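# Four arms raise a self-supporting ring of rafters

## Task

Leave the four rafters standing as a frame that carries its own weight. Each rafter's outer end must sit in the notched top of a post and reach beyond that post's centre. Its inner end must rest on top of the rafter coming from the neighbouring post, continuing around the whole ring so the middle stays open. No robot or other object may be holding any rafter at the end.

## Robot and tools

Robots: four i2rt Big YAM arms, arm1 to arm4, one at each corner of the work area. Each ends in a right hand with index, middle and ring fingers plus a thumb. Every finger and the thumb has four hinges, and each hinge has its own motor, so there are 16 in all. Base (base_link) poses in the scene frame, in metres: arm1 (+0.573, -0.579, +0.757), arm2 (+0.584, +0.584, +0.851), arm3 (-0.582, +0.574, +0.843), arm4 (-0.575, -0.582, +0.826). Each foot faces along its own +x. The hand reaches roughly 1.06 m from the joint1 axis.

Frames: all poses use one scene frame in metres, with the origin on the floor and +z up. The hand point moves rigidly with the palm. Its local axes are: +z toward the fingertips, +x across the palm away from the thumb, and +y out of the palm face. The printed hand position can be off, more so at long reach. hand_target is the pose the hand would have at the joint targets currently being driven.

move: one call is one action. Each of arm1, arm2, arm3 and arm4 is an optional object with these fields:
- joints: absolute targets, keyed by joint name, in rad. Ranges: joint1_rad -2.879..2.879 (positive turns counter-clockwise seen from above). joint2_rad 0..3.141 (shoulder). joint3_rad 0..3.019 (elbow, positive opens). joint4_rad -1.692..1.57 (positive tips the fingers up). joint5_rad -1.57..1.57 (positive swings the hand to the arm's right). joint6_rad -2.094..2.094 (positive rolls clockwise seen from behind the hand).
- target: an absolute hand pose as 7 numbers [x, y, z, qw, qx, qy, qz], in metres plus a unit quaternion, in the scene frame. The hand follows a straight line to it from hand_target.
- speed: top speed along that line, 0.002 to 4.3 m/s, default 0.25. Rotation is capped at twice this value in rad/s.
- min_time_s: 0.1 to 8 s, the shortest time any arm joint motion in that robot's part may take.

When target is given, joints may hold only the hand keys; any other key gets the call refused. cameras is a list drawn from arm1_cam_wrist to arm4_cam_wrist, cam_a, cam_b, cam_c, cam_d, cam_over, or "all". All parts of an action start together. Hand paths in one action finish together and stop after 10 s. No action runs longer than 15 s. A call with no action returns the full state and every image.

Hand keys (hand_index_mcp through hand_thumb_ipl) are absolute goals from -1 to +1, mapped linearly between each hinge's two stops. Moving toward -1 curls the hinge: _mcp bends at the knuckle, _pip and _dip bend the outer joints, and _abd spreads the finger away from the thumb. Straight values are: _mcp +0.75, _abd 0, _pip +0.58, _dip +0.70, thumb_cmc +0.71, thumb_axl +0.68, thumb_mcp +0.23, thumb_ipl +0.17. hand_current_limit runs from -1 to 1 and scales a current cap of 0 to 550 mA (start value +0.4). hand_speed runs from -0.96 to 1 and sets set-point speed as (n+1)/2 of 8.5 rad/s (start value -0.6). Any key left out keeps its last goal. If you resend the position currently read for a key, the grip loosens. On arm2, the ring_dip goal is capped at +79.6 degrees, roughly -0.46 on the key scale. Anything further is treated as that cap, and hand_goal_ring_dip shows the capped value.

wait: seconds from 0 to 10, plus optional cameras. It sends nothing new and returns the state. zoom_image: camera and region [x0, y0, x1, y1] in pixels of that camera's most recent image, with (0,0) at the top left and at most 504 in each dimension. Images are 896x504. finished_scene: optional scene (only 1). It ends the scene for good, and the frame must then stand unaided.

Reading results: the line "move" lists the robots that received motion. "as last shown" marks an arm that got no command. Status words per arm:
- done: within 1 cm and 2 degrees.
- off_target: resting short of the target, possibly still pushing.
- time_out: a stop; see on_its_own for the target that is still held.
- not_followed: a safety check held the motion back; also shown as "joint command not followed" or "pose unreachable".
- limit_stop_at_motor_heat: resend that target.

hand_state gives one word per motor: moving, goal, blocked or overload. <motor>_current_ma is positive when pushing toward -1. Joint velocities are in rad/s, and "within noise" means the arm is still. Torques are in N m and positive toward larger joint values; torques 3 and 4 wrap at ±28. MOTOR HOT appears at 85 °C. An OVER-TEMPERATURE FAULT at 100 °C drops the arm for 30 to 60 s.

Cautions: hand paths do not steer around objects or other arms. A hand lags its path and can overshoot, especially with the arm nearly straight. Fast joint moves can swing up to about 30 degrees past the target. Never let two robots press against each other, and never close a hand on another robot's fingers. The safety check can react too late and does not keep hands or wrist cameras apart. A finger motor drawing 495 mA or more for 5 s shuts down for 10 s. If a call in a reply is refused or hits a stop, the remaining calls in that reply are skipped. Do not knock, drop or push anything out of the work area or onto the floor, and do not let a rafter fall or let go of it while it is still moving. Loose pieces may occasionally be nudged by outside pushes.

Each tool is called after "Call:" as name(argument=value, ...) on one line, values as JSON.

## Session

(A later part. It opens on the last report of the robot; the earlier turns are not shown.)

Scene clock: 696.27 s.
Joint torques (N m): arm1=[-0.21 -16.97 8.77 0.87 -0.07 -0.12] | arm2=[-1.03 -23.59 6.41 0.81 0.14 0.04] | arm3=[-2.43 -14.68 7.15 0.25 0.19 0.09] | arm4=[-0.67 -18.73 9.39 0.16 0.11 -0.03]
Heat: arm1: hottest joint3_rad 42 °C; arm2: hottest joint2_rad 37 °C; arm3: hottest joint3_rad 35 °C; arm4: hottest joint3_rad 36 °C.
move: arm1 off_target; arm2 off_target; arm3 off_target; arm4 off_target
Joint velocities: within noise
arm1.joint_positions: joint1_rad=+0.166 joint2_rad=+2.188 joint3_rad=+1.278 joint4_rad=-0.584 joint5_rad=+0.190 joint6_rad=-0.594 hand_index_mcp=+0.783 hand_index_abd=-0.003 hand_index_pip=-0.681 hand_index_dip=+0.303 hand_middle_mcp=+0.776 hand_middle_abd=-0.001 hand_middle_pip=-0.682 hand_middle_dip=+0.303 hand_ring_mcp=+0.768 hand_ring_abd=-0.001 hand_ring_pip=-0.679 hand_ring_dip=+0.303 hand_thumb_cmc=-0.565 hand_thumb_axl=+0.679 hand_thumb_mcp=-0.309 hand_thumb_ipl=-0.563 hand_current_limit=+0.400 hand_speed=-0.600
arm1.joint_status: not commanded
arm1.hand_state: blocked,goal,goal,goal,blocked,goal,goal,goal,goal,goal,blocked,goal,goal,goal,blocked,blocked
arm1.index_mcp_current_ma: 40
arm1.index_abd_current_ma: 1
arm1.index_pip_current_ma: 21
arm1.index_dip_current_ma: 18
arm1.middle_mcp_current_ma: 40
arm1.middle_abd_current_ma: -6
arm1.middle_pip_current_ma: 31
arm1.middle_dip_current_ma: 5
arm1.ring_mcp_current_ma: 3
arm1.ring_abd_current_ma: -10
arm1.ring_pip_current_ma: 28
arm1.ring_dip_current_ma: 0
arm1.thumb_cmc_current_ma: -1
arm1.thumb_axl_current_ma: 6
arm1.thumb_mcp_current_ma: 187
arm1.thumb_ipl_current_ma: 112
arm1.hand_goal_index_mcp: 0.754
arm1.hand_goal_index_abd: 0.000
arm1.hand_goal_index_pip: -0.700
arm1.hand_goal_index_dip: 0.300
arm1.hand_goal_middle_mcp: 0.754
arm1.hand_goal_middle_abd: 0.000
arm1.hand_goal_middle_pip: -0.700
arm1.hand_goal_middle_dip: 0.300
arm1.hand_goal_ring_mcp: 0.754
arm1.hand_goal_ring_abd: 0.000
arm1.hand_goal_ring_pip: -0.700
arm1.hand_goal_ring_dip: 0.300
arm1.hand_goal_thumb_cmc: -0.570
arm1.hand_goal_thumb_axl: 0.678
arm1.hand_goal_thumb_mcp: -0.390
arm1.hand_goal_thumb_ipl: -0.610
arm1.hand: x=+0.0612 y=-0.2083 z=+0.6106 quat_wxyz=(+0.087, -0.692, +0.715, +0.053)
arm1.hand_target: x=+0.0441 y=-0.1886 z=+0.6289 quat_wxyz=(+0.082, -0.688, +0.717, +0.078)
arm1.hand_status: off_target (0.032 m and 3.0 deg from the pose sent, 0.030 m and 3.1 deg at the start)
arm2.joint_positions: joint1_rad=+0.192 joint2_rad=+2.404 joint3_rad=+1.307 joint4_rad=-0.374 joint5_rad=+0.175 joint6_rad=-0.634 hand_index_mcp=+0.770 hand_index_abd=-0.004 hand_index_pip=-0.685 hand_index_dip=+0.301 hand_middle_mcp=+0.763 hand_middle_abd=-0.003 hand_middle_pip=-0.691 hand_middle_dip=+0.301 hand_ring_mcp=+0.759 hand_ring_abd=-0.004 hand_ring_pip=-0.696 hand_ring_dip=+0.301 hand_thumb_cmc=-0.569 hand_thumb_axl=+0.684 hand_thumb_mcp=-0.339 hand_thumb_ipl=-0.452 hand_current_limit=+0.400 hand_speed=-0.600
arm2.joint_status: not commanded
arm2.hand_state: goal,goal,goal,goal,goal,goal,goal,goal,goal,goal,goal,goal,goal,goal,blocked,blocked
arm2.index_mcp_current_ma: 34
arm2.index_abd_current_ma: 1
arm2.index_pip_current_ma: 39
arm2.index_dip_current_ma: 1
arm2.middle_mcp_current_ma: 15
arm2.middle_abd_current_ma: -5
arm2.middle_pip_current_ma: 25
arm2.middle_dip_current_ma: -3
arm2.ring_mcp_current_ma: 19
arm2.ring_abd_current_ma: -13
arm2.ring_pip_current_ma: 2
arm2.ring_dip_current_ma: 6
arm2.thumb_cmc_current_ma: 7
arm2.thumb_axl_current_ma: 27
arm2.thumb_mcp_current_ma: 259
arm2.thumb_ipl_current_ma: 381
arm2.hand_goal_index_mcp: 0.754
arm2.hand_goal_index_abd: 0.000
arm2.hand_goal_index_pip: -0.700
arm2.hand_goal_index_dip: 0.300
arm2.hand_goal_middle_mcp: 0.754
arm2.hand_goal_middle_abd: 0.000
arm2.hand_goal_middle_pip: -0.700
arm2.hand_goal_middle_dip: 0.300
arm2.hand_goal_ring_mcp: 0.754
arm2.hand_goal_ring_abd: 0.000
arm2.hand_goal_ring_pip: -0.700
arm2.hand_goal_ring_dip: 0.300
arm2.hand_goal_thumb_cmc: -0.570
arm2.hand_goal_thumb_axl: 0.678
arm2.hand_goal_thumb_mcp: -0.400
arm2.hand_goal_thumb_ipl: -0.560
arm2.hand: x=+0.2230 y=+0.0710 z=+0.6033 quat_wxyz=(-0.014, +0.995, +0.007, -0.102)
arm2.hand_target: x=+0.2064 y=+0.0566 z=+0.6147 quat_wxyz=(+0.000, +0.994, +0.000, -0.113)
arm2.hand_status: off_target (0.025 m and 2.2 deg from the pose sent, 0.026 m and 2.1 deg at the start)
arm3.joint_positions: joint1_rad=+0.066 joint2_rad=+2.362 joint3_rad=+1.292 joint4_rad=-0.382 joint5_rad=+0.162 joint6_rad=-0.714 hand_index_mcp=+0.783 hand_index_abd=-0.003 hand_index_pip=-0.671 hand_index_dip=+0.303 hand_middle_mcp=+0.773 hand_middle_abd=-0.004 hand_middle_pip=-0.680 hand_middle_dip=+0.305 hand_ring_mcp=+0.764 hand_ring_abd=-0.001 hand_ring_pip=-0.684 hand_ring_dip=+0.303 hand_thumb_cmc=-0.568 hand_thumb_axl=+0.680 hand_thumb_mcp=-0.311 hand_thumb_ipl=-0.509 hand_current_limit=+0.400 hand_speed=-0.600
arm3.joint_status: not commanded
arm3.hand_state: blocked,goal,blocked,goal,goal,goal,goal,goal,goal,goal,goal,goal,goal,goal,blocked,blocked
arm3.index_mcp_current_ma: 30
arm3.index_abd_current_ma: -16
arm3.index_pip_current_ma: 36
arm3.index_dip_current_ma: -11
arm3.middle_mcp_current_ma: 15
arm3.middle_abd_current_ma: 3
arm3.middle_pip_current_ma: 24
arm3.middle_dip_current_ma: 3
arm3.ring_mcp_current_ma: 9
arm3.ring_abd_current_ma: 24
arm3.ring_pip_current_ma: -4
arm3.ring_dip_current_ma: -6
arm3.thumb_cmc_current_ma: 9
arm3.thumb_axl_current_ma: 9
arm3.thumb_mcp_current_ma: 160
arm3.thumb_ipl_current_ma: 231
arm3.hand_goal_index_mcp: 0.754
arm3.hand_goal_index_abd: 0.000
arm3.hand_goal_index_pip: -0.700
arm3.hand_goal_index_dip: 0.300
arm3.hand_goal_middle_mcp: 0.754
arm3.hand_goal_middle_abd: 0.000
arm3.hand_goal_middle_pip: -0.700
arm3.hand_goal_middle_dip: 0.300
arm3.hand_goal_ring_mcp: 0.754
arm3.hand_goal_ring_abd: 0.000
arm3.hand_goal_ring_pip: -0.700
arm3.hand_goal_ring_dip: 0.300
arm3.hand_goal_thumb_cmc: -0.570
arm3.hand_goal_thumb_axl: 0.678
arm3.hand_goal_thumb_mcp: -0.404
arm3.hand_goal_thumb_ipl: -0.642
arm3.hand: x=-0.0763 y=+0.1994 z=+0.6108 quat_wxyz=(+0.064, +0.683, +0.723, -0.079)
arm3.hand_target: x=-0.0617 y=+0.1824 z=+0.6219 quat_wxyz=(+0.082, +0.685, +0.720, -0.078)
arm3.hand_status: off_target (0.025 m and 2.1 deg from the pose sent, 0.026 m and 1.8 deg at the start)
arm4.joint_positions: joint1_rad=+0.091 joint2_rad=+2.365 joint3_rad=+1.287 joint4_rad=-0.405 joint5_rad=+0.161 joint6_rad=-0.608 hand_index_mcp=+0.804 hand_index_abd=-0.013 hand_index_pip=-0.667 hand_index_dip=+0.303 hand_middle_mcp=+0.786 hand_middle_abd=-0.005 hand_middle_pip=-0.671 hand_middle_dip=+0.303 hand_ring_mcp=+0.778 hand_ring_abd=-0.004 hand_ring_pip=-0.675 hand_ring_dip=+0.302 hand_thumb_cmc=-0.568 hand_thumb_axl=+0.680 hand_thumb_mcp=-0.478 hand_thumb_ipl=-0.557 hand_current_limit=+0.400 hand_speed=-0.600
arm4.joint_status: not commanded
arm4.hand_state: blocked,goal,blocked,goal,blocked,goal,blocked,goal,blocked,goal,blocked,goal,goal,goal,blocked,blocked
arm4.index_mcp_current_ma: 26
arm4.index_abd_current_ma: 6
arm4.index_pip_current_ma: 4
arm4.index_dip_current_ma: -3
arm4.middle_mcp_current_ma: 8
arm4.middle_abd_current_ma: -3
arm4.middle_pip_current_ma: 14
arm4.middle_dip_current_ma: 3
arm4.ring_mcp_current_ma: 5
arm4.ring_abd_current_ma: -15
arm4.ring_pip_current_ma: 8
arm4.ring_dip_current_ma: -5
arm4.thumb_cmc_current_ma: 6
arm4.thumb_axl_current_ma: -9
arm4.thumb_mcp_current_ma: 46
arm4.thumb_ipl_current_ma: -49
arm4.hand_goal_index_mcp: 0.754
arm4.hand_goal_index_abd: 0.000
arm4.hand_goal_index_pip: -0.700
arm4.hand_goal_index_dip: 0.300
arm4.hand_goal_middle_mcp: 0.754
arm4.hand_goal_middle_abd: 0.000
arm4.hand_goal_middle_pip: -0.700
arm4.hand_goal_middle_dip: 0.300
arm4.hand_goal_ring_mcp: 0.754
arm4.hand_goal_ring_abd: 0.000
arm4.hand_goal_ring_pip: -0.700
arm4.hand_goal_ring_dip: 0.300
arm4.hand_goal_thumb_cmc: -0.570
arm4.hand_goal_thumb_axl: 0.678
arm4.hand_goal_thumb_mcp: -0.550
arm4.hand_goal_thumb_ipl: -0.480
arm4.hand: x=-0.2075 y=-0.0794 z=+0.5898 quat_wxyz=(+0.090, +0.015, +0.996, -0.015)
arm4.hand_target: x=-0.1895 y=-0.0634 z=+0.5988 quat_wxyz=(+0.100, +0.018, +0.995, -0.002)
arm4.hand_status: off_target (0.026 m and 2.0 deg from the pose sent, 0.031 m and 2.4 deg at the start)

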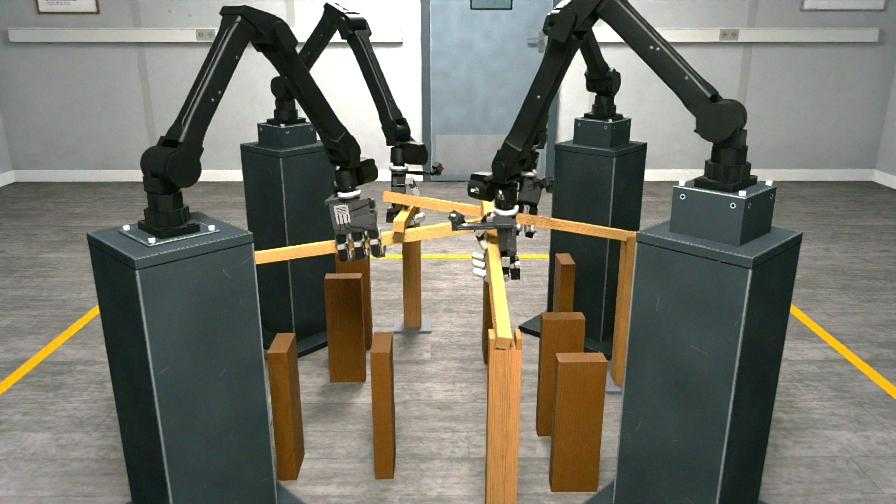

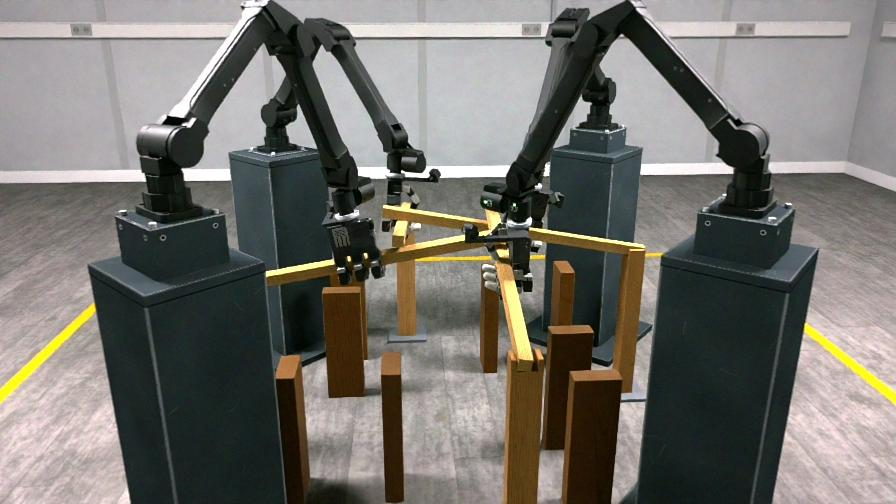

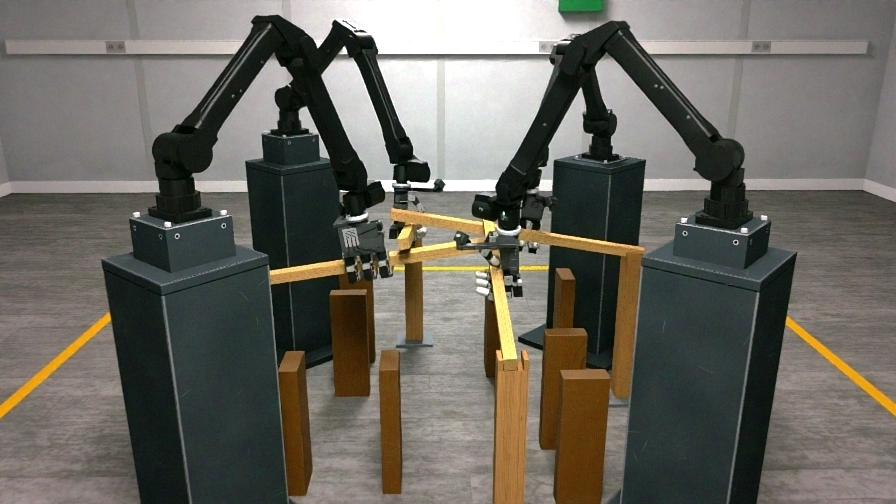

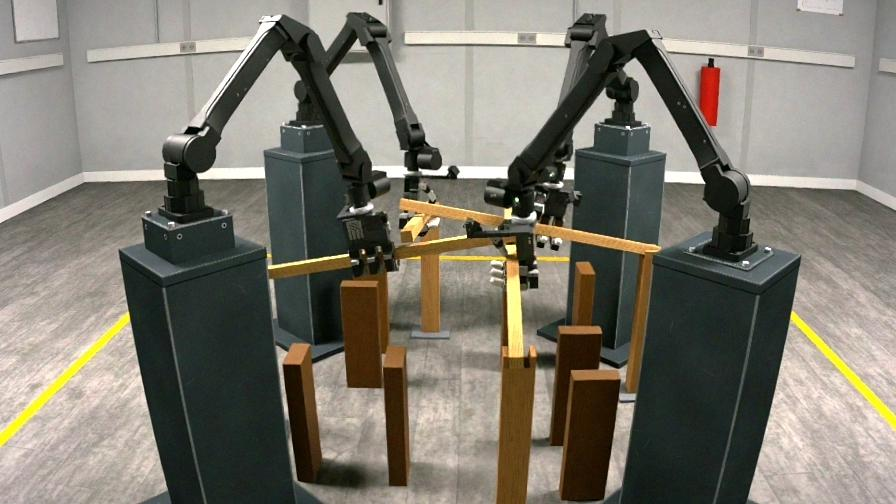

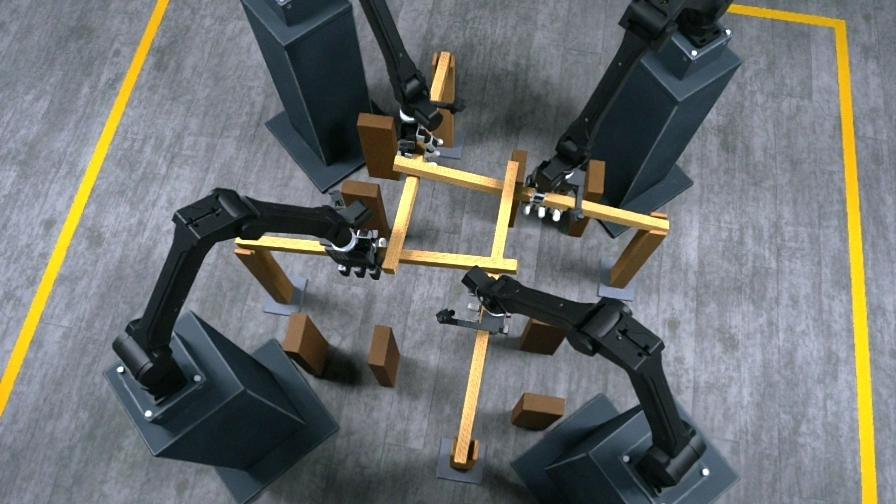

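Call:
move(arm1={"target":[0.043,-0.186,0.618,-0.07232,0.68848,-0.71832,-0.06932],"speed":0.04}, arm2={"target":[0.204,0.056,0.604,0,0.99497,0,-0.10019],"speed":0.04}, arm3={"target":[-0.061,0.18,0.611,0.07261,0.68552,0.72112,-0.06903],"speed":0.04}, arm4={"target":[-0.187,-0.0625,0.588,0.08714,0.01823,0.99602,-0.0016],"speed":0.04}, cameras=["cam_a","cam_b","cam_c","cam_d","cam_over"])

Call:
zoom_image(camera="cam_a", region=[370, 190, 450, 260])

Call:
zoom_image(camera="cam_b", region=[370, 200, 450, 270])

Call:
zoom_image(camera="cam_c", region=[370, 210, 450, 280])

Call:
zoom_image(camera="cam_d", region=[380, 200, 460, 270])

Scene clock: 712.30 s.
Joint torques (N m): arm1=[0.38 -18.32 8.98 0.46 -0.03 -0.11] | arm2=[-1.03 -24.06 6.42 0.91 0.06 0.05] | arm3=[-2.49 -14.74 7.21 0.21 0.12 0.12] | arm4=[-0.67 -18.49 9.48 0.1 -0.03 -0.04]
Heat: arm1: hottest joint3_rad 42 °C; arm2: hottest joint2_rad 38 °C; arm3: hottest joint3_rad 35 °C; arm4: hottest joint3_rad 37 °C.
move: arm1 off_target; arm2 off_target; arm3 off_target; arm4 off_target
Joint velocities: within noise
arm1.joint_positions: joint1_rad=+0.156 joint2_rad=+2.214 joint3_rad=+1.292 joint4_rad=-0.584 joint5_rad=+0.168 joint6_rad=-0.600 hand_index_mcp=+0.783 hand_index_abd=-0.004 hand_index_pip=-0.681 hand_index_dip=+0.303 hand_middle_mcp=+0.776 hand_middle_abd=-0.001 hand_middle_pip=-0.681 hand_middle_dip=+0.303 hand_ring_mcp=+0.769 hand_ring_abd=-0.001 hand_ring_pip=-0.679 hand_ring_dip=+0.303 hand_thumb_cmc=-0.565 hand_thumb_axl=+0.679 hand_thumb_mcp=-0.310 hand_thumb_ipl=-0.564 hand_current_limit=+0.400 hand_speed=-0.600
arm1.joint_status: not commanded
arm1.hand_state: blocked,goal,goal,goal,blocked,goal,goal,goal,goal,goal,blocked,goal,goal,goal,blocked,blocked
arm1.index_mcp_current_ma: 52
arm1.index_abd_current_ma: -15
arm1.index_pip_current_ma: 32
arm1.index_dip_current_ma: 8
arm1.middle_mcp_current_ma: 44
arm1.middle_abd_current_ma: 1
arm1.middle_pip_current_ma: 30
arm1.middle_dip_current_ma: 14
arm1.ring_mcp_current_ma: 19
arm1.ring_abd_current_ma: -11
arm1.ring_pip_current_ma: 32
arm1.ring_dip_current_ma: 7
arm1.thumb_cmc_current_ma: -4
arm1.thumb_axl_current_ma: 17
arm1.thumb_mcp_current_ma: 187
arm1.thumb_ipl_current_ma: 104
arm1.hand_goal_index_mcp: 0.754
arm1.hand_goal_index_abd: 0.000
arm1.hand_goal_index_pip: -0.700
arm1.hand_goal_index_dip: 0.300
arm1.hand_goal_middle_mcp: 0.754
arm1.hand_goal_middle_abd: 0.000
arm1.hand_goal_middle_pip: -0.700
arm1.hand_goal_middle_dip: 0.300
arm1.hand_goal_ring_mcp: 0.754
arm1.hand_goal_ring_abd: 0.000
arm1.hand_goal_ring_pip: -0.700
arm1.hand_goal_ring_dip: 0.300
arm1.hand_goal_thumb_cmc: -0.570
arm1.hand_goal_thumb_axl: 0.678
arm1.hand_goal_thumb_mcp: -0.390
arm1.hand_goal_thumb_ipl: -0.610
arm1.hand: x=+0.0621 y=-0.2067 z=+0.5993 quat_wxyz=(+0.077, -0.692, +0.716, +0.045)
arm1.hand_target: x=+0.0443 y=-0.1866 z=+0.6188 quat_wxyz=(+0.073, -0.688, +0.718, +0.069)
arm1.hand_status: off_target (0.034 m and 2.9 deg from the pose sent, 0.030 m and 2.6 deg at the start)
arm2.joint_positions: joint1_rad=+0.183 joint2_rad=+2.428 joint3_rad=+1.330 joint4_rad=-0.388 joint5_rad=+0.154 joint6_rad=-0.642 hand_index_mcp=+0.770 hand_index_abd=-0.004 hand_index_pip=-0.685 hand_index_dip=+0.301 hand_middle_mcp=+0.763 hand_middle_abd=-0.003 hand_middle_pip=-0.691 hand_middle_dip=+0.301 hand_ring_mcp=+0.759 hand_ring_abd=-0.004 hand_ring_pip=-0.696 hand_ring_dip=+0.301 hand_thumb_cmc=-0.569 hand_thumb_axl=+0.684 hand_thumb_mcp=-0.339 hand_thumb_ipl=-0.452 hand_current_limit=+0.400 hand_speed=-0.600
arm2.joint_status: not commanded
arm2.hand_state: goal,goal,goal,goal,goal,goal,goal,goal,goal,goal,goal,goal,goal,goal,blocked,blocked
arm2.index_mcp_current_ma: 40
arm2.index_abd_current_ma: -2
arm2.index_pip_current_ma: 41
arm2.index_dip_current_ma: 0
arm2.middle_mcp_current_ma: 13
arm2.middle_abd_current_ma: 1
arm2.middle_pip_current_ma: 21
arm2.middle_dip_current_ma: -4
arm2.ring_mcp_current_ma: 16
arm2.ring_abd_current_ma: -13
arm2.ring_pip_current_ma: 4
arm2.ring_dip_current_ma: 4
arm2.thumb_cmc_current_ma: 6
arm2.thumb_axl_current_ma: 21
arm2.thumb_mcp_current_ma: 251
arm2.thumb_ipl_current_ma: 385
arm2.hand_goal_index_mcp: 0.754
arm2.hand_goal_index_abd: 0.000
arm2.hand_goal_index_pip: -0.700
arm2.hand_goal_index_dip: 0.300
arm2.hand_goal_middle_mcp: 0.754
arm2.hand_goal_middle_abd: 0.000
arm2.hand_goal_middle_pip: -0.700
arm2.hand_goal_middle_dip: 0.300
arm2.hand_goal_ring_mcp: 0.754
arm2.hand_goal_ring_abd: 0.000
arm2.hand_goal_ring_pip: -0.700
arm2.hand_goal_ring_dip: 0.300
arm2.hand_goal_thumb_cmc: -0.570
arm2.hand_goal_thumb_axl: 0.678
arm2.hand_goal_thumb_mcp: -0.400
arm2.hand_goal_thumb_ipl: -0.560
arm2.hand: x=+0.2214 y=+0.0708 z=+0.5938 quat_wxyz=(-0.014, +0.996, +0.008, -0.089)
arm2.hand_target: x=+0.2044 y=+0.0568 z=+0.6046 quat_wxyz=(+0.000, +0.995, +0.000, -0.100)
arm2.hand_status: off_target (0.025 m and 2.3 deg from the pose sent, 0.024 m and 1.8 deg at the start)
arm3.joint_positions: joint1_rad=+0.058 joint2_rad=+2.387 joint3_rad=+1.318 joint4_rad=-0.397 joint5_rad=+0.142 joint6_rad=-0.722 hand_index_mcp=+0.783 hand_index_abd=-0.003 hand_index_pip=-0.671 hand_index_dip=+0.303 hand_middle_mcp=+0.773 hand_middle_abd=-0.004 hand_middle_pip=-0.680 hand_middle_dip=+0.305 hand_ring_mcp=+0.764 hand_ring_abd=-0.001 hand_ring_pip=-0.684 hand_ring_dip=+0.303 hand_thumb_cmc=-0.568 hand_thumb_axl=+0.680 hand_thumb_mcp=-0.311 hand_thumb_ipl=-0.509 hand_current_limit=+0.400 hand_speed=-0.600
arm3.joint_status: not commanded
arm3.hand_state: blocked,goal,blocked,goal,goal,goal,goal,goal,goal,goal,goal,goal,goal,goal,blocked,blocked
arm3.index_mcp_current_ma: 34
arm3.index_abd_current_ma: -5
arm3.index_pip_current_ma: 32
arm3.index_dip_current_ma: 7
arm3.middle_mcp_current_ma: 32
arm3.middle_abd_current_ma: 14
arm3.middle_pip_current_ma: 9
arm3.middle_dip_current_ma: -9
arm3.ring_mcp_current_ma: 7
arm3.ring_abd_current_ma: 9
arm3.ring_pip_current_ma: -16
arm3.ring_dip_current_ma: -18
arm3.thumb_cmc_current_ma: 14
arm3.thumb_axl_current_ma: 1
arm3.thumb_mcp_current_ma: 144
arm3.thumb_ipl_current_ma: 220
arm3.hand_goal_index_mcp: 0.754
arm3.hand_goal_index_abd: 0.000
arm3.hand_goal_index_pip: -0.700
arm3.hand_goal_index_dip: 0.300
arm3.hand_goal_middle_mcp: 0.754
arm3.hand_goal_middle_abd: 0.000
arm3.hand_goal_middle_pip: -0.700
arm3.hand_goal_middle_dip: 0.300
arm3.hand_goal_ring_mcp: 0.754
arm3.hand_goal_ring_abd: 0.000
arm3.hand_goal_ring_pip: -0.700
arm3.hand_goal_ring_dip: 0.300
arm3.hand_goal_thumb_cmc: -0.570
arm3.hand_goal_thumb_axl: 0.678
arm3.hand_goal_thumb_mcp: -0.404
arm3.hand_goal_thumb_ipl: -0.642
arm3.hand: x=-0.0756 y=+0.1976 z=+0.6015 quat_wxyz=(+0.056, +0.683, +0.725, -0.071)
arm3.hand_target: x=-0.0617 y=+0.1803 z=+0.6118 quat_wxyz=(+0.073, +0.686, +0.721, -0.069)
arm3.hand_status: off_target (0.025 m and 2.0 deg from the pose sent, 0.025 m and 1.6 deg at the start)
arm4.joint_positions: joint1_rad=+0.084 joint2_rad=+2.387 joint3_rad=+1.310 joint4_rad=-0.418 joint5_rad=+0.141 joint6_rad=-0.616 hand_index_mcp=+0.804 hand_index_abd=-0.011 hand_index_pip=-0.668 hand_index_dip=+0.303 hand_middle_mcp=+0.787 hand_middle_abd=-0.005 hand_middle_pip=-0.670 hand_middle_dip=+0.303 hand_ring_mcp=+0.780 hand_ring_abd=-0.004 hand_ring_pip=-0.672 hand_ring_dip=+0.302 hand_thumb_cmc=-0.568 hand_thumb_axl=+0.679 hand_thumb_mcp=-0.478 hand_thumb_ipl=-0.557 hand_current_limit=+0.400 hand_speed=-0.600
arm4.joint_status: not commanded
arm4.hand_state: blocked,goal,blocked,goal,blocked,goal,blocked,goal,blocked,goal,blocked,goal,goal,goal,blocked,blocked
arm4.index_mcp_current_ma: 34
arm4.index_abd_current_ma: 15
arm4.index_pip_current_ma: -1
arm4.index_dip_current_ma: 10
arm4.middle_mcp_current_ma: 0
arm4.middle_abd_current_ma: 1
arm4.middle_pip_current_ma: 12
arm4.middle_dip_current_ma: -9
arm4.ring_mcp_current_ma: 5
arm4.ring_abd_current_ma: -5
arm4.ring_pip_current_ma: 4
arm4.ring_dip_current_ma: -3
arm4.thumb_cmc_current_ma: 10
arm4.thumb_axl_current_ma: -15
arm4.thumb_mcp_current_ma: 49
arm4.thumb_ipl_current_ma: -61
arm4.hand_goal_index_mcp: 0.754
arm4.hand_goal_index_abd: 0.000
arm4.hand_goal_index_pip: -0.700
arm4.hand_goal_index_dip: 0.300
arm4.hand_goal_middle_mcp: 0.754
arm4.hand_goal_middle_abd: 0.000
arm4.hand_goal_middle_pip: -0.700
arm4.hand_goal_middle_dip: 0.300
arm4.hand_goal_ring_mcp: 0.754
arm4.hand_goal_ring_abd: 0.000
arm4.hand_goal_ring_pip: -0.700
arm4.hand_goal_ring_dip: 0.300
arm4.hand_goal_thumb_cmc: -0.570
arm4.hand_goal_thumb_axl: 0.678
arm4.hand_goal_thumb_mcp: -0.550
arm4.hand_goal_thumb_ipl: -0.480
arm4.hand: x=-0.2059 y=-0.0779 z=+0.5820 quat_wxyz=(+0.079, +0.013, +0.997, -0.015)
arm4.hand_target: x=-0.1875 y=-0.0634 z=+0.5889 quat_wxyz=(+0.087, +0.018, +0.996, -0.002)
arm4.hand_status: off_target (0.025 m and 1.9 deg from the pose sent, 0.027 m and 1.7 deg at the start)

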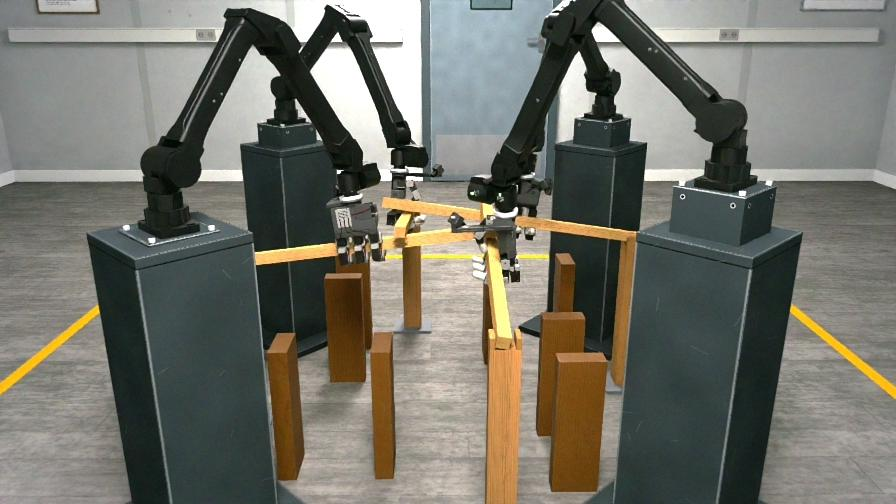

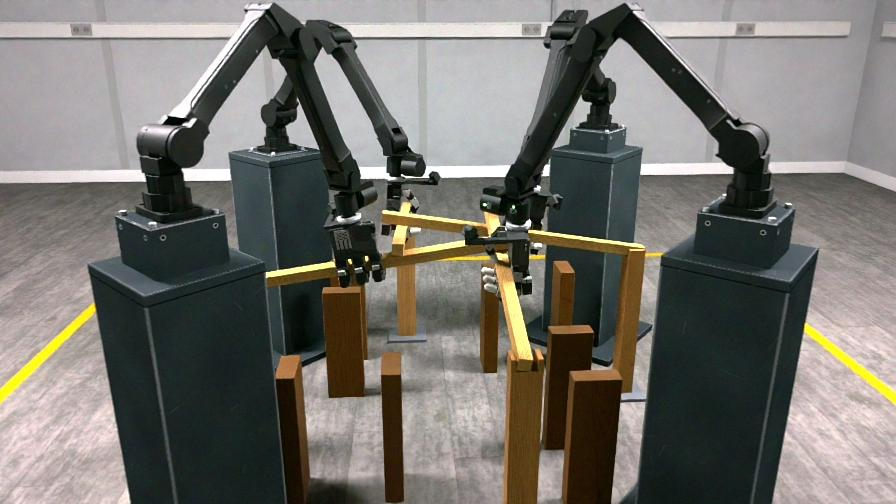

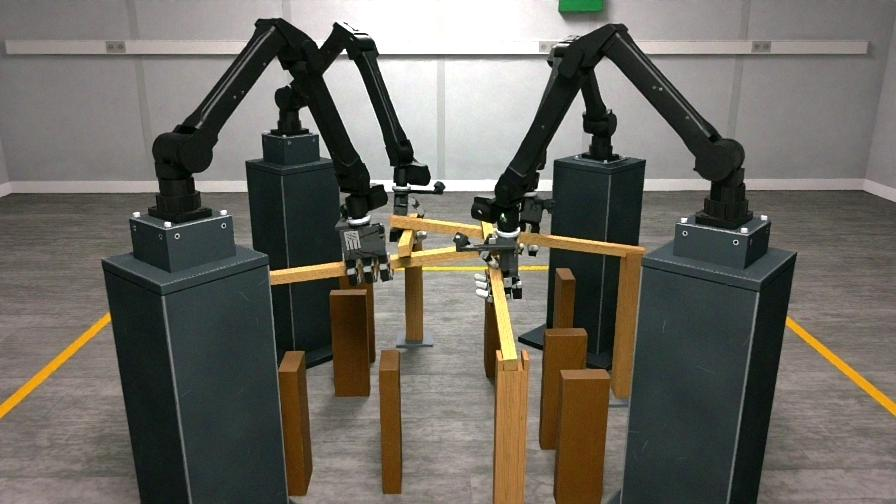

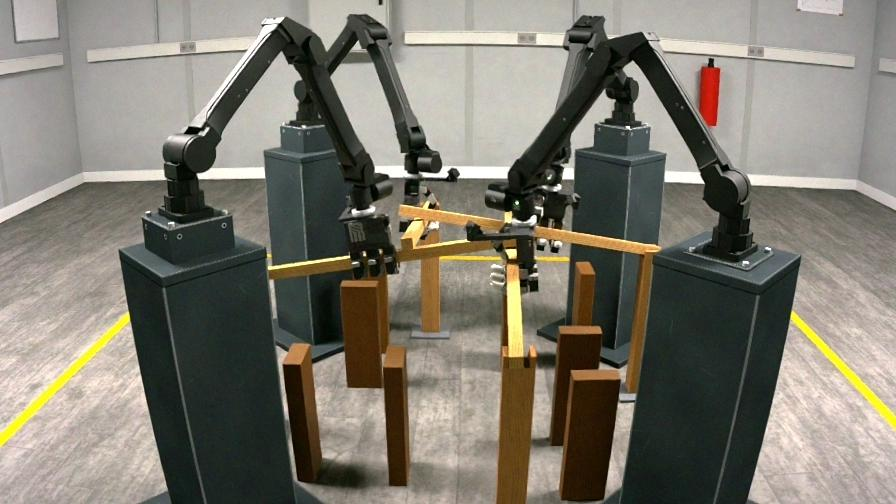

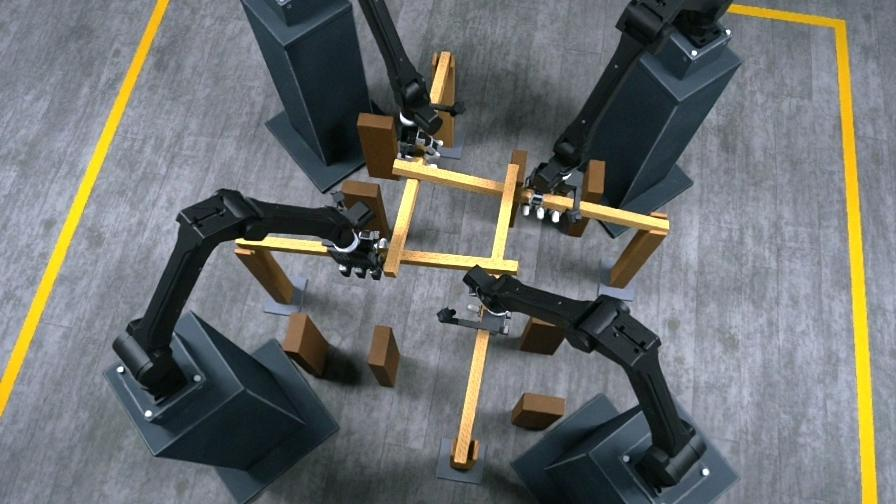

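Scaled by 6.300.

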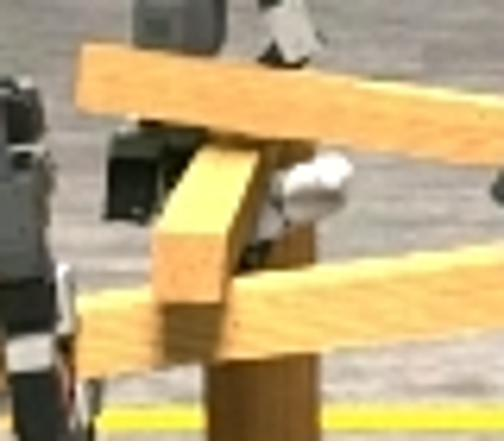

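Scaled by 6.300.

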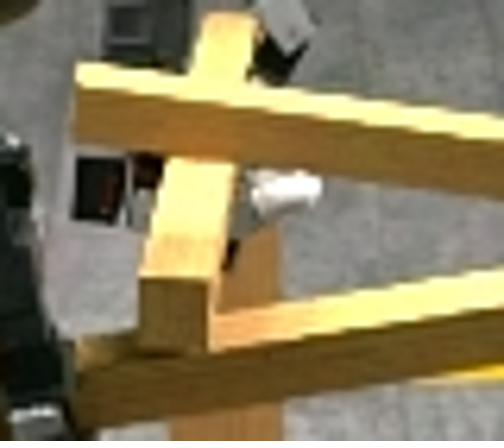

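Scaled by 6.300.

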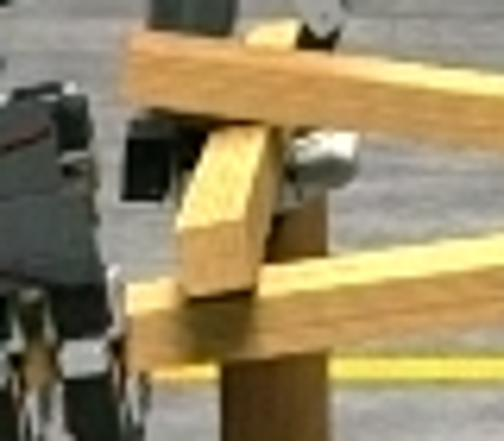

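Scaled by 6.300.

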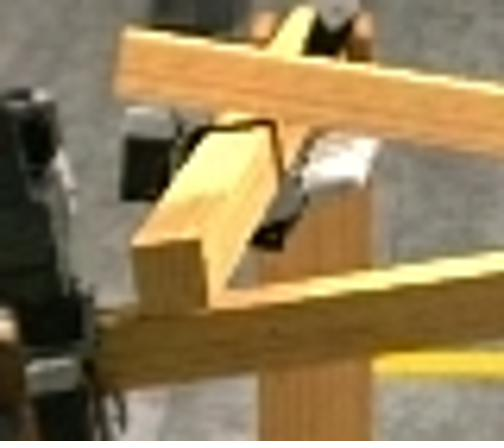

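Call:
move(arm1={"target":[0.043,-0.185,0.61,-0.06481,0.68917,-0.71903,-0.06211],"speed":0.04}, arm2={"target":[0.203,0.056,0.596,0,0.99596,0,-0.08976],"speed":0.04}, arm3={"target":[-0.061,0.179,0.603,0.06506,0.6862,0.72184,-0.06184],"speed":0.04}, arm4={"target":[-0.186,-0.0625,0.582,0.07932,0.01824,0.99668,-0.00145],"speed":0.04}, cameras=["cam_a","cam_b","cam_c","cam_d","cam_over"])

Call:
zoom_image(camera="cam_a", region=[370, 190, 450, 260])

Call:
zoom_image(camera="cam_b", region=[370, 200, 450, 270])

Call:
zoom_image(camera="cam_c", region=[370, 210, 450, 280])

Call:
zoom_image(camera="cam_d", region=[380, 200, 460, 270])

Scene clock: 722.43 s.
Joint torques (N m): arm1=[0.21 -17.55 8.76 0.32 -0.24 -0.11] | arm2=[-1.14 -24.12 6.48 0.75 -0.02 0.05] | arm3=[-2.67 -14.97 7.17 0.16 0.11 0.12] | arm4=[-0.67 -18.32 9.51 0.13 -0.11 -0.03]
Heat: arm1: hottest joint3_rad 42 °C; arm2: hottest joint2_rad 38 °C; arm3: hottest joint3_rad 34 °C; arm4: hottest joint3_rad 37 °C.
move: arm1 off_target; arm2 off_target; arm3 off_target; arm4 off_target
Joint velocities: within noise
arm1.joint_positions: joint1_rad=+0.150 joint2_rad=+2.232 joint3_rad=+1.306 joint4_rad=-0.586 joint5_rad=+0.153 joint6_rad=-0.607 hand_index_mcp=+0.783 hand_index_abd=-0.002 hand_index_pip=-0.681 hand_index_dip=+0.303 hand_middle_mcp=+0.777 hand_middle_abd=-0.001 hand_middle_pip=-0.680 hand_middle_dip=+0.303 hand_ring_mcp=+0.773 hand_ring_abd=-0.001 hand_ring_pip=-0.678 hand_ring_dip=+0.304 hand_thumb_cmc=-0.565 hand_thumb_axl=+0.678 hand_thumb_mcp=-0.310 hand_thumb_ipl=-0.564 hand_current_limit=+0.400 hand_speed=-0.600
arm1.joint_status: not commanded
arm1.hand_state: blocked,goal,goal,goal,blocked,goal,goal,goal,goal,goal,blocked,goal,goal,goal,blocked,blocked
arm1.index_mcp_current_ma: 41
arm1.index_abd_current_ma: 5
arm1.index_pip_current_ma: 36
arm1.index_dip_current_ma: 13
arm1.middle_mcp_current_ma: 45
arm1.middle_abd_current_ma: 0
arm1.middle_pip_current_ma: 29
arm1.middle_dip_current_ma: 7
arm1.ring_mcp_current_ma: 22
arm1.ring_abd_current_ma: -22
arm1.ring_pip_current_ma: 31
arm1.ring_dip_current_ma: -10
arm1.thumb_cmc_current_ma: 16
arm1.thumb_axl_current_ma: -3
arm1.thumb_mcp_current_ma: 176
arm1.thumb_ipl_current_ma: 101
arm1.hand_goal_index_mcp: 0.754
arm1.hand_goal_index_abd: 0.000
arm1.hand_goal_index_pip: -0.700
arm1.hand_goal_index_dip: 0.300
arm1.hand_goal_middle_mcp: 0.754
arm1.hand_goal_middle_abd: 0.000
arm1.hand_goal_middle_pip: -0.700
arm1.hand_goal_middle_dip: 0.300
arm1.hand_goal_ring_mcp: 0.754
arm1.hand_goal_ring_abd: 0.000
arm1.hand_goal_ring_pip: -0.700
arm1.hand_goal_ring_dip: 0.300
arm1.hand_goal_thumb_cmc: -0.570
arm1.hand_goal_thumb_axl: 0.678
arm1.hand_goal_thumb_mcp: -0.390
arm1.hand_goal_thumb_ipl: -0.610
arm1.hand: x=+0.0612 y=-0.2049 z=+0.5927 quat_wxyz=(+0.071, -0.693, +0.716, +0.040)
arm1.hand_target: x=+0.0441 y=-0.1855 z=+0.6108 quat_wxyz=(+0.065, -0.689, +0.719, +0.062)
arm1.hand_status: off_target (0.032 m and 2.7 deg from the pose sent, 0.031 m and 2.5 deg at the start)
arm2.joint_positions: joint1_rad=+0.178 joint2_rad=+2.447 joint3_rad=+1.348 joint4_rad=-0.398 joint5_rad=+0.138 joint6_rad=-0.646 hand_index_mcp=+0.770 hand_index_abd=-0.004 hand_index_pip=-0.686 hand_index_dip=+0.301 hand_middle_mcp=+0.763 hand_middle_abd=-0.003 hand_middle_pip=-0.691 hand_middle_dip=+0.301 hand_ring_mcp=+0.759 hand_ring_abd=-0.004 hand_ring_pip=-0.695 hand_ring_dip=+0.301 hand_thumb_cmc=-0.569 hand_thumb_axl=+0.684 hand_thumb_mcp=-0.339 hand_thumb_ipl=-0.452 hand_current_limit=+0.400 hand_speed=-0.600
arm2.joint_status: not commanded
arm2.hand_state: goal,goal,goal,goal,goal,goal,goal,goal,goal,goal,goal,goal,goal,goal,blocked,blocked
arm2.index_mcp_current_ma: 35
arm2.index_abd_current_ma: 0
arm2.index_pip_current_ma: 40
arm2.index_dip_current_ma: 0
arm2.middle_mcp_current_ma: 16
arm2.middle_abd_current_ma: 0
arm2.middle_pip_current_ma: 20
arm2.middle_dip_current_ma: -3
arm2.ring_mcp_current_ma: 15
arm2.ring_abd_current_ma: -14
arm2.ring_pip_current_ma: 6
arm2.ring_dip_current_ma: 5
arm2.thumb_cmc_current_ma: 10
arm2.thumb_axl_current_ma: 22
arm2.thumb_mcp_current_ma: 253
arm2.thumb_ipl_current_ma: 377
arm2.hand_goal_index_mcp: 0.754
arm2.hand_goal_index_abd: 0.000
arm2.hand_goal_index_pip: -0.700
arm2.hand_goal_index_dip: 0.300
arm2.hand_goal_middle_mcp: 0.754
arm2.hand_goal_middle_abd: 0.000
arm2.hand_goal_middle_pip: -0.700
arm2.hand_goal_middle_dip: 0.300
arm2.hand_goal_ring_mcp: 0.754
arm2.hand_goal_ring_abd: 0.000
arm2.hand_goal_ring_pip: -0.700
arm2.hand_goal_ring_dip: 0.300
arm2.hand_goal_thumb_cmc: -0.570
arm2.hand_goal_thumb_axl: 0.678
arm2.hand_goal_thumb_mcp: -0.400
arm2.hand_goal_thumb_ipl: -0.560
arm2.hand: x=+0.2208 y=+0.0709 z=+0.5861 quat_wxyz=(-0.015, +0.997, +0.008, -0.079)
arm2.hand_target: x=+0.2034 y=+0.0569 z=+0.5966 quat_wxyz=(+0.000, +0.996, +0.000, -0.090)
arm2.hand_status: off_target (0.025 m and 2.3 deg from the pose sent, 0.024 m and 1.9 deg at the start)
arm3.joint_positions: joint1_rad=+0.054 joint2_rad=+2.409 joint3_rad=+1.336 joint4_rad=-0.409 joint5_rad=+0.125 joint6_rad=-0.726 hand_index_mcp=+0.783 hand_index_abd=-0.003 hand_index_pip=-0.673 hand_index_dip=+0.303 hand_middle_mcp=+0.774 hand_middle_abd=-0.004 hand_middle_pip=-0.680 hand_middle_dip=+0.305 hand_ring_mcp=+0.765 hand_ring_abd=-0.001 hand_ring_pip=-0.684 hand_ring_dip=+0.303 hand_thumb_cmc=-0.568 hand_thumb_axl=+0.680 hand_thumb_mcp=-0.311 hand_thumb_ipl=-0.509 hand_current_limit=+0.400 hand_speed=-0.600
arm3.joint_status: not commanded
arm3.hand_state: blocked,goal,blocked,goal,blocked,goal,goal,goal,goal,goal,goal,goal,goal,goal,blocked,blocked
arm3.index_mcp_current_ma: 23
arm3.index_abd_current_ma: -7
arm3.index_pip_current_ma: 42
arm3.index_dip_current_ma: 17
arm3.middle_mcp_current_ma: 20
arm3.middle_abd_current_ma: -7
arm3.middle_pip_current_ma: 18
arm3.middle_dip_current_ma: -10
arm3.ring_mcp_current_ma: 14
arm3.ring_abd_current_ma: 4
arm3.ring_pip_current_ma: 5
arm3.ring_dip_current_ma: 7
arm3.thumb_cmc_current_ma: 1
arm3.thumb_axl_current_ma: 33
arm3.thumb_mcp_current_ma: 160
arm3.thumb_ipl_current_ma: 231
arm3.hand_goal_index_mcp: 0.754
arm3.hand_goal_index_abd: 0.000
arm3.hand_goal_index_pip: -0.700
arm3.hand_goal_index_dip: 0.300
arm3.hand_goal_middle_mcp: 0.754
arm3.hand_goal_middle_abd: 0.000
arm3.hand_goal_middle_pip: -0.700
arm3.hand_goal_middle_dip: 0.300
arm3.hand_goal_ring_mcp: 0.754
arm3.hand_goal_ring_abd: 0.000
arm3.hand_goal_ring_pip: -0.700
arm3.hand_goal_ring_dip: 0.300
arm3.hand_goal_thumb_cmc: -0.570
arm3.hand_goal_thumb_axl: 0.678
arm3.hand_goal_thumb_mcp: -0.404
arm3.hand_goal_thumb_ipl: -0.642
arm3.hand: x=-0.0757 y=+0.1987 z=+0.5921 quat_wxyz=(+0.047, +0.683, +0.726, -0.064)
arm3.hand_target: x=-0.0616 y=+0.1795 z=+0.6038 quat_wxyz=(+0.065, +0.686, +0.722, -0.062)
arm3.hand_status: off_target (0.027 m and 2.2 deg from the pose sent, 0.024 m and 1.6 deg at the start)
arm4.joint_positions: joint1_rad=+0.080 joint2_rad=+2.399 joint3_rad=+1.324 joint4_rad=-0.425 joint5_rad=+0.130 joint6_rad=-0.621 hand_index_mcp=+0.804 hand_index_abd=-0.008 hand_index_pip=-0.668 hand_index_dip=+0.303 hand_middle_mcp=+0.787 hand_middle_abd=-0.005 hand_middle_pip=-0.669 hand_middle_dip=+0.303 hand_ring_mcp=+0.782 hand_ring_abd=-0.004 hand_ring_pip=-0.670 hand_ring_dip=+0.302 hand_thumb_cmc=-0.568 hand_thumb_axl=+0.678 hand_thumb_mcp=-0.478 hand_thumb_ipl=-0.557 hand_current_limit=+0.400 hand_speed=-0.600
arm4.joint_status: not commanded
arm4.hand_state: blocked,goal,blocked,goal,blocked,goal,blocked,goal,blocked,goal,blocked,goal,goal,goal,blocked,blocked
arm4.index_mcp_current_ma: 26
arm4.index_abd_current_ma: 3
arm4.index_pip_current_ma: 9
arm4.index_dip_current_ma: -14
arm4.middle_mcp_current_ma: 3
arm4.middle_abd_current_ma: -6
arm4.middle_pip_current_ma: 16
arm4.middle_dip_current_ma: -8
arm4.ring_mcp_current_ma: 17
arm4.ring_abd_current_ma: -3
arm4.ring_pip_current_ma: 5
arm4.ring_dip_current_ma: 0
arm4.thumb_cmc_current_ma: 2
arm4.thumb_axl_current_ma: -8
arm4.thumb_mcp_current_ma: 45
arm4.thumb_ipl_current_ma: -55
arm4.hand_goal_index_mcp: 0.754
arm4.hand_goal_index_abd: 0.000
arm4.hand_goal_index_pip: -0.700
arm4.hand_goal_index_dip: 0.300
arm4.hand_goal_middle_mcp: 0.754
arm4.hand_goal_middle_abd: 0.000
arm4.hand_goal_middle_pip: -0.700
arm4.hand_goal_middle_dip: 0.300
arm4.hand_goal_ring_mcp: 0.754
arm4.hand_goal_ring_abd: 0.000
arm4.hand_goal_ring_pip: -0.700
arm4.hand_goal_ring_dip: 0.300
arm4.hand_goal_thumb_cmc: -0.570
arm4.hand_goal_thumb_axl: 0.678
arm4.hand_goal_thumb_mcp: -0.550
arm4.hand_goal_thumb_ipl: -0.480
arm4.hand: x=-0.2053 y=-0.0766 z=+0.5778 quat_wxyz=(+0.072, +0.012, +0.997, -0.014)
arm4.hand_target: x=-0.1865 y=-0.0634 z=+0.5828 quat_wxyz=(+0.079, +0.018, +0.997, -0.001)
arm4.hand_status: off_target (0.024 m and 1.8 deg from the pose sent, 0.025 m and 1.6 deg at the start)

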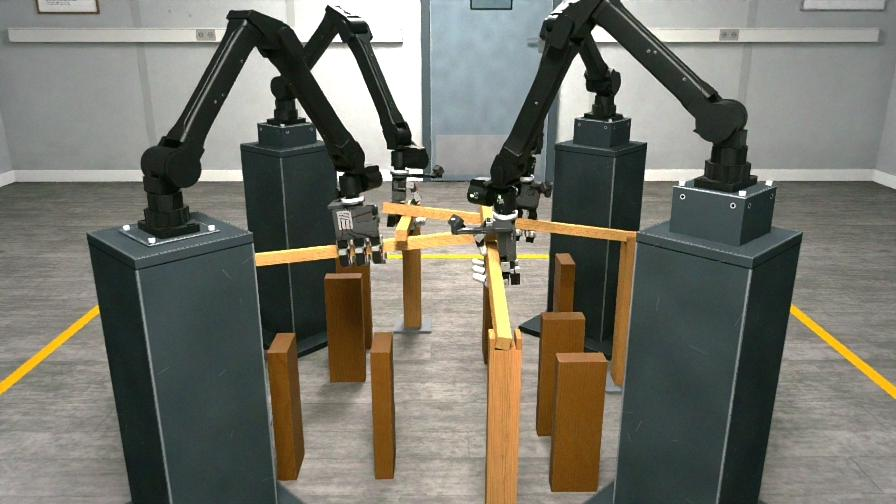

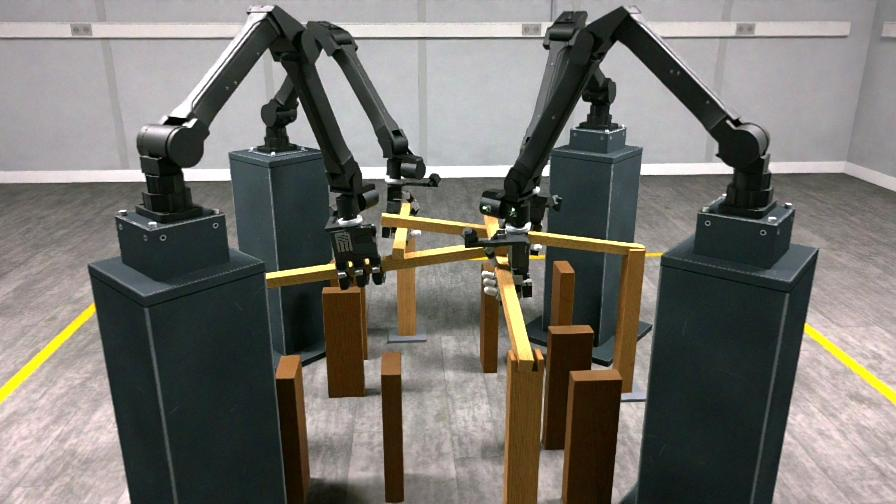

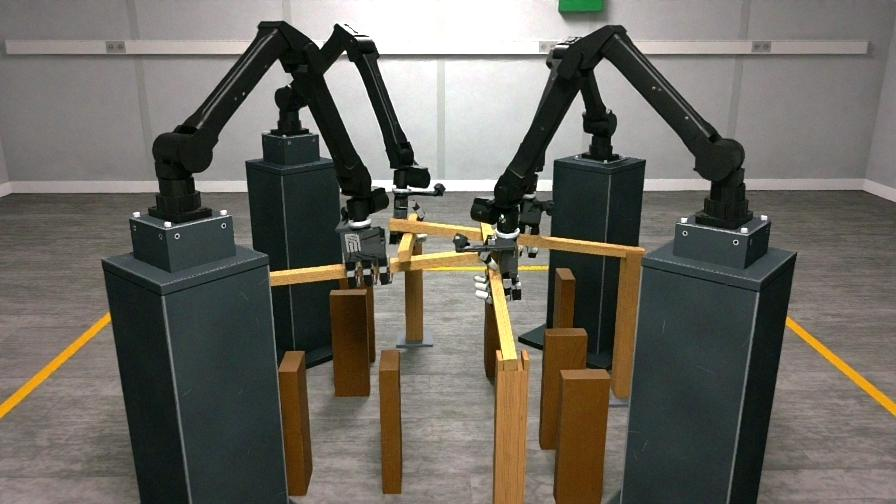

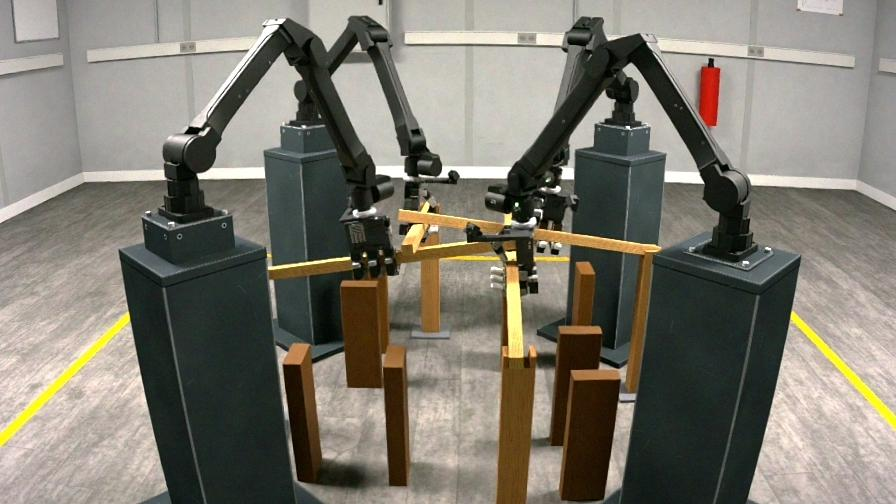

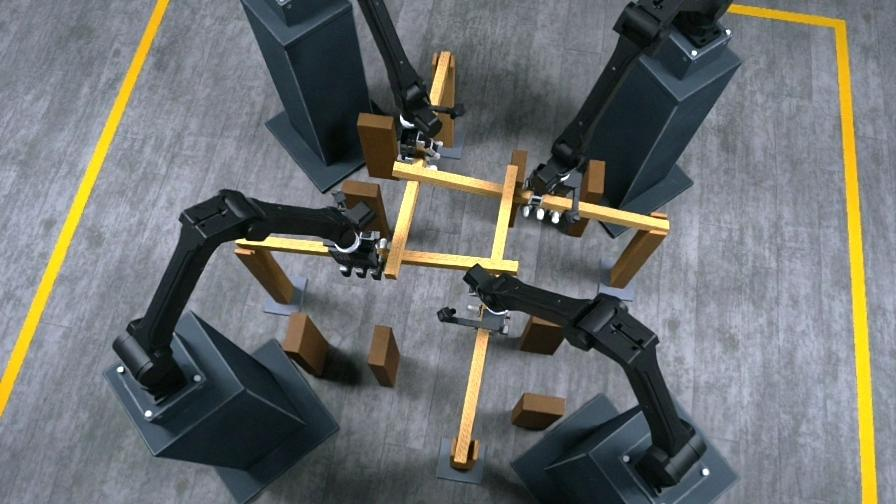

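Scaled by 6.300.

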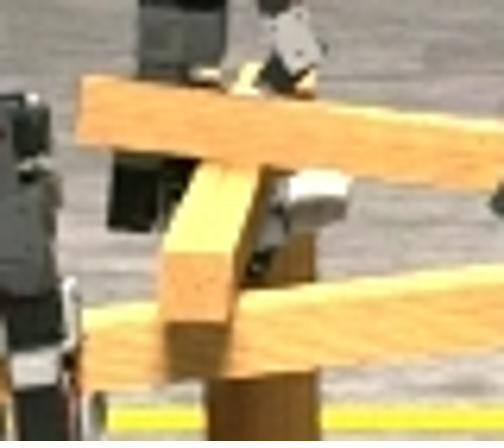

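Scaled by 6.300.

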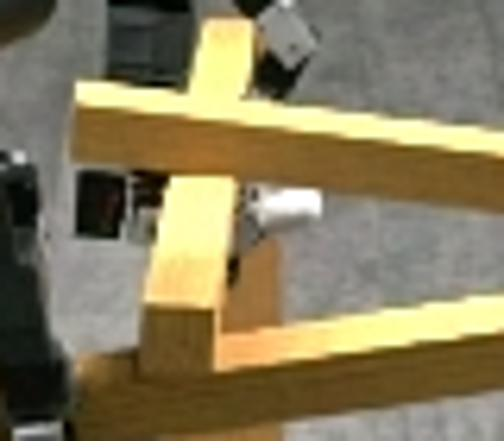

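Scaled by 6.300.

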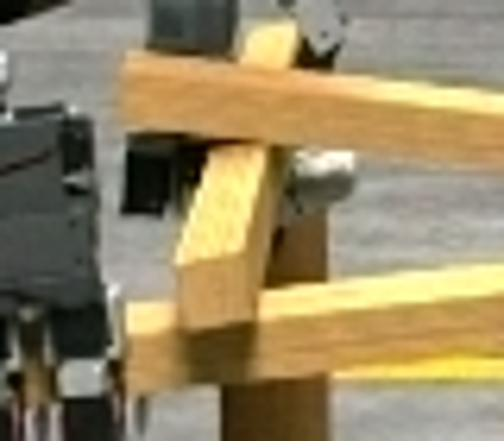

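Scaled by 6.300.

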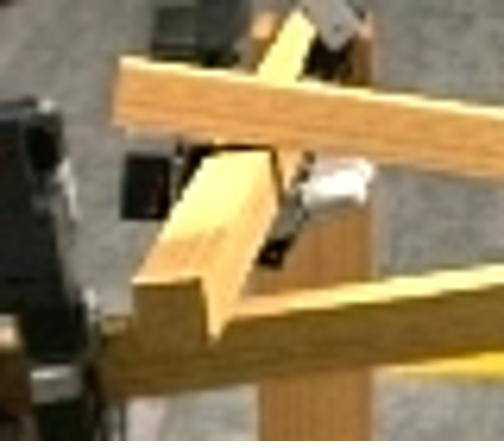

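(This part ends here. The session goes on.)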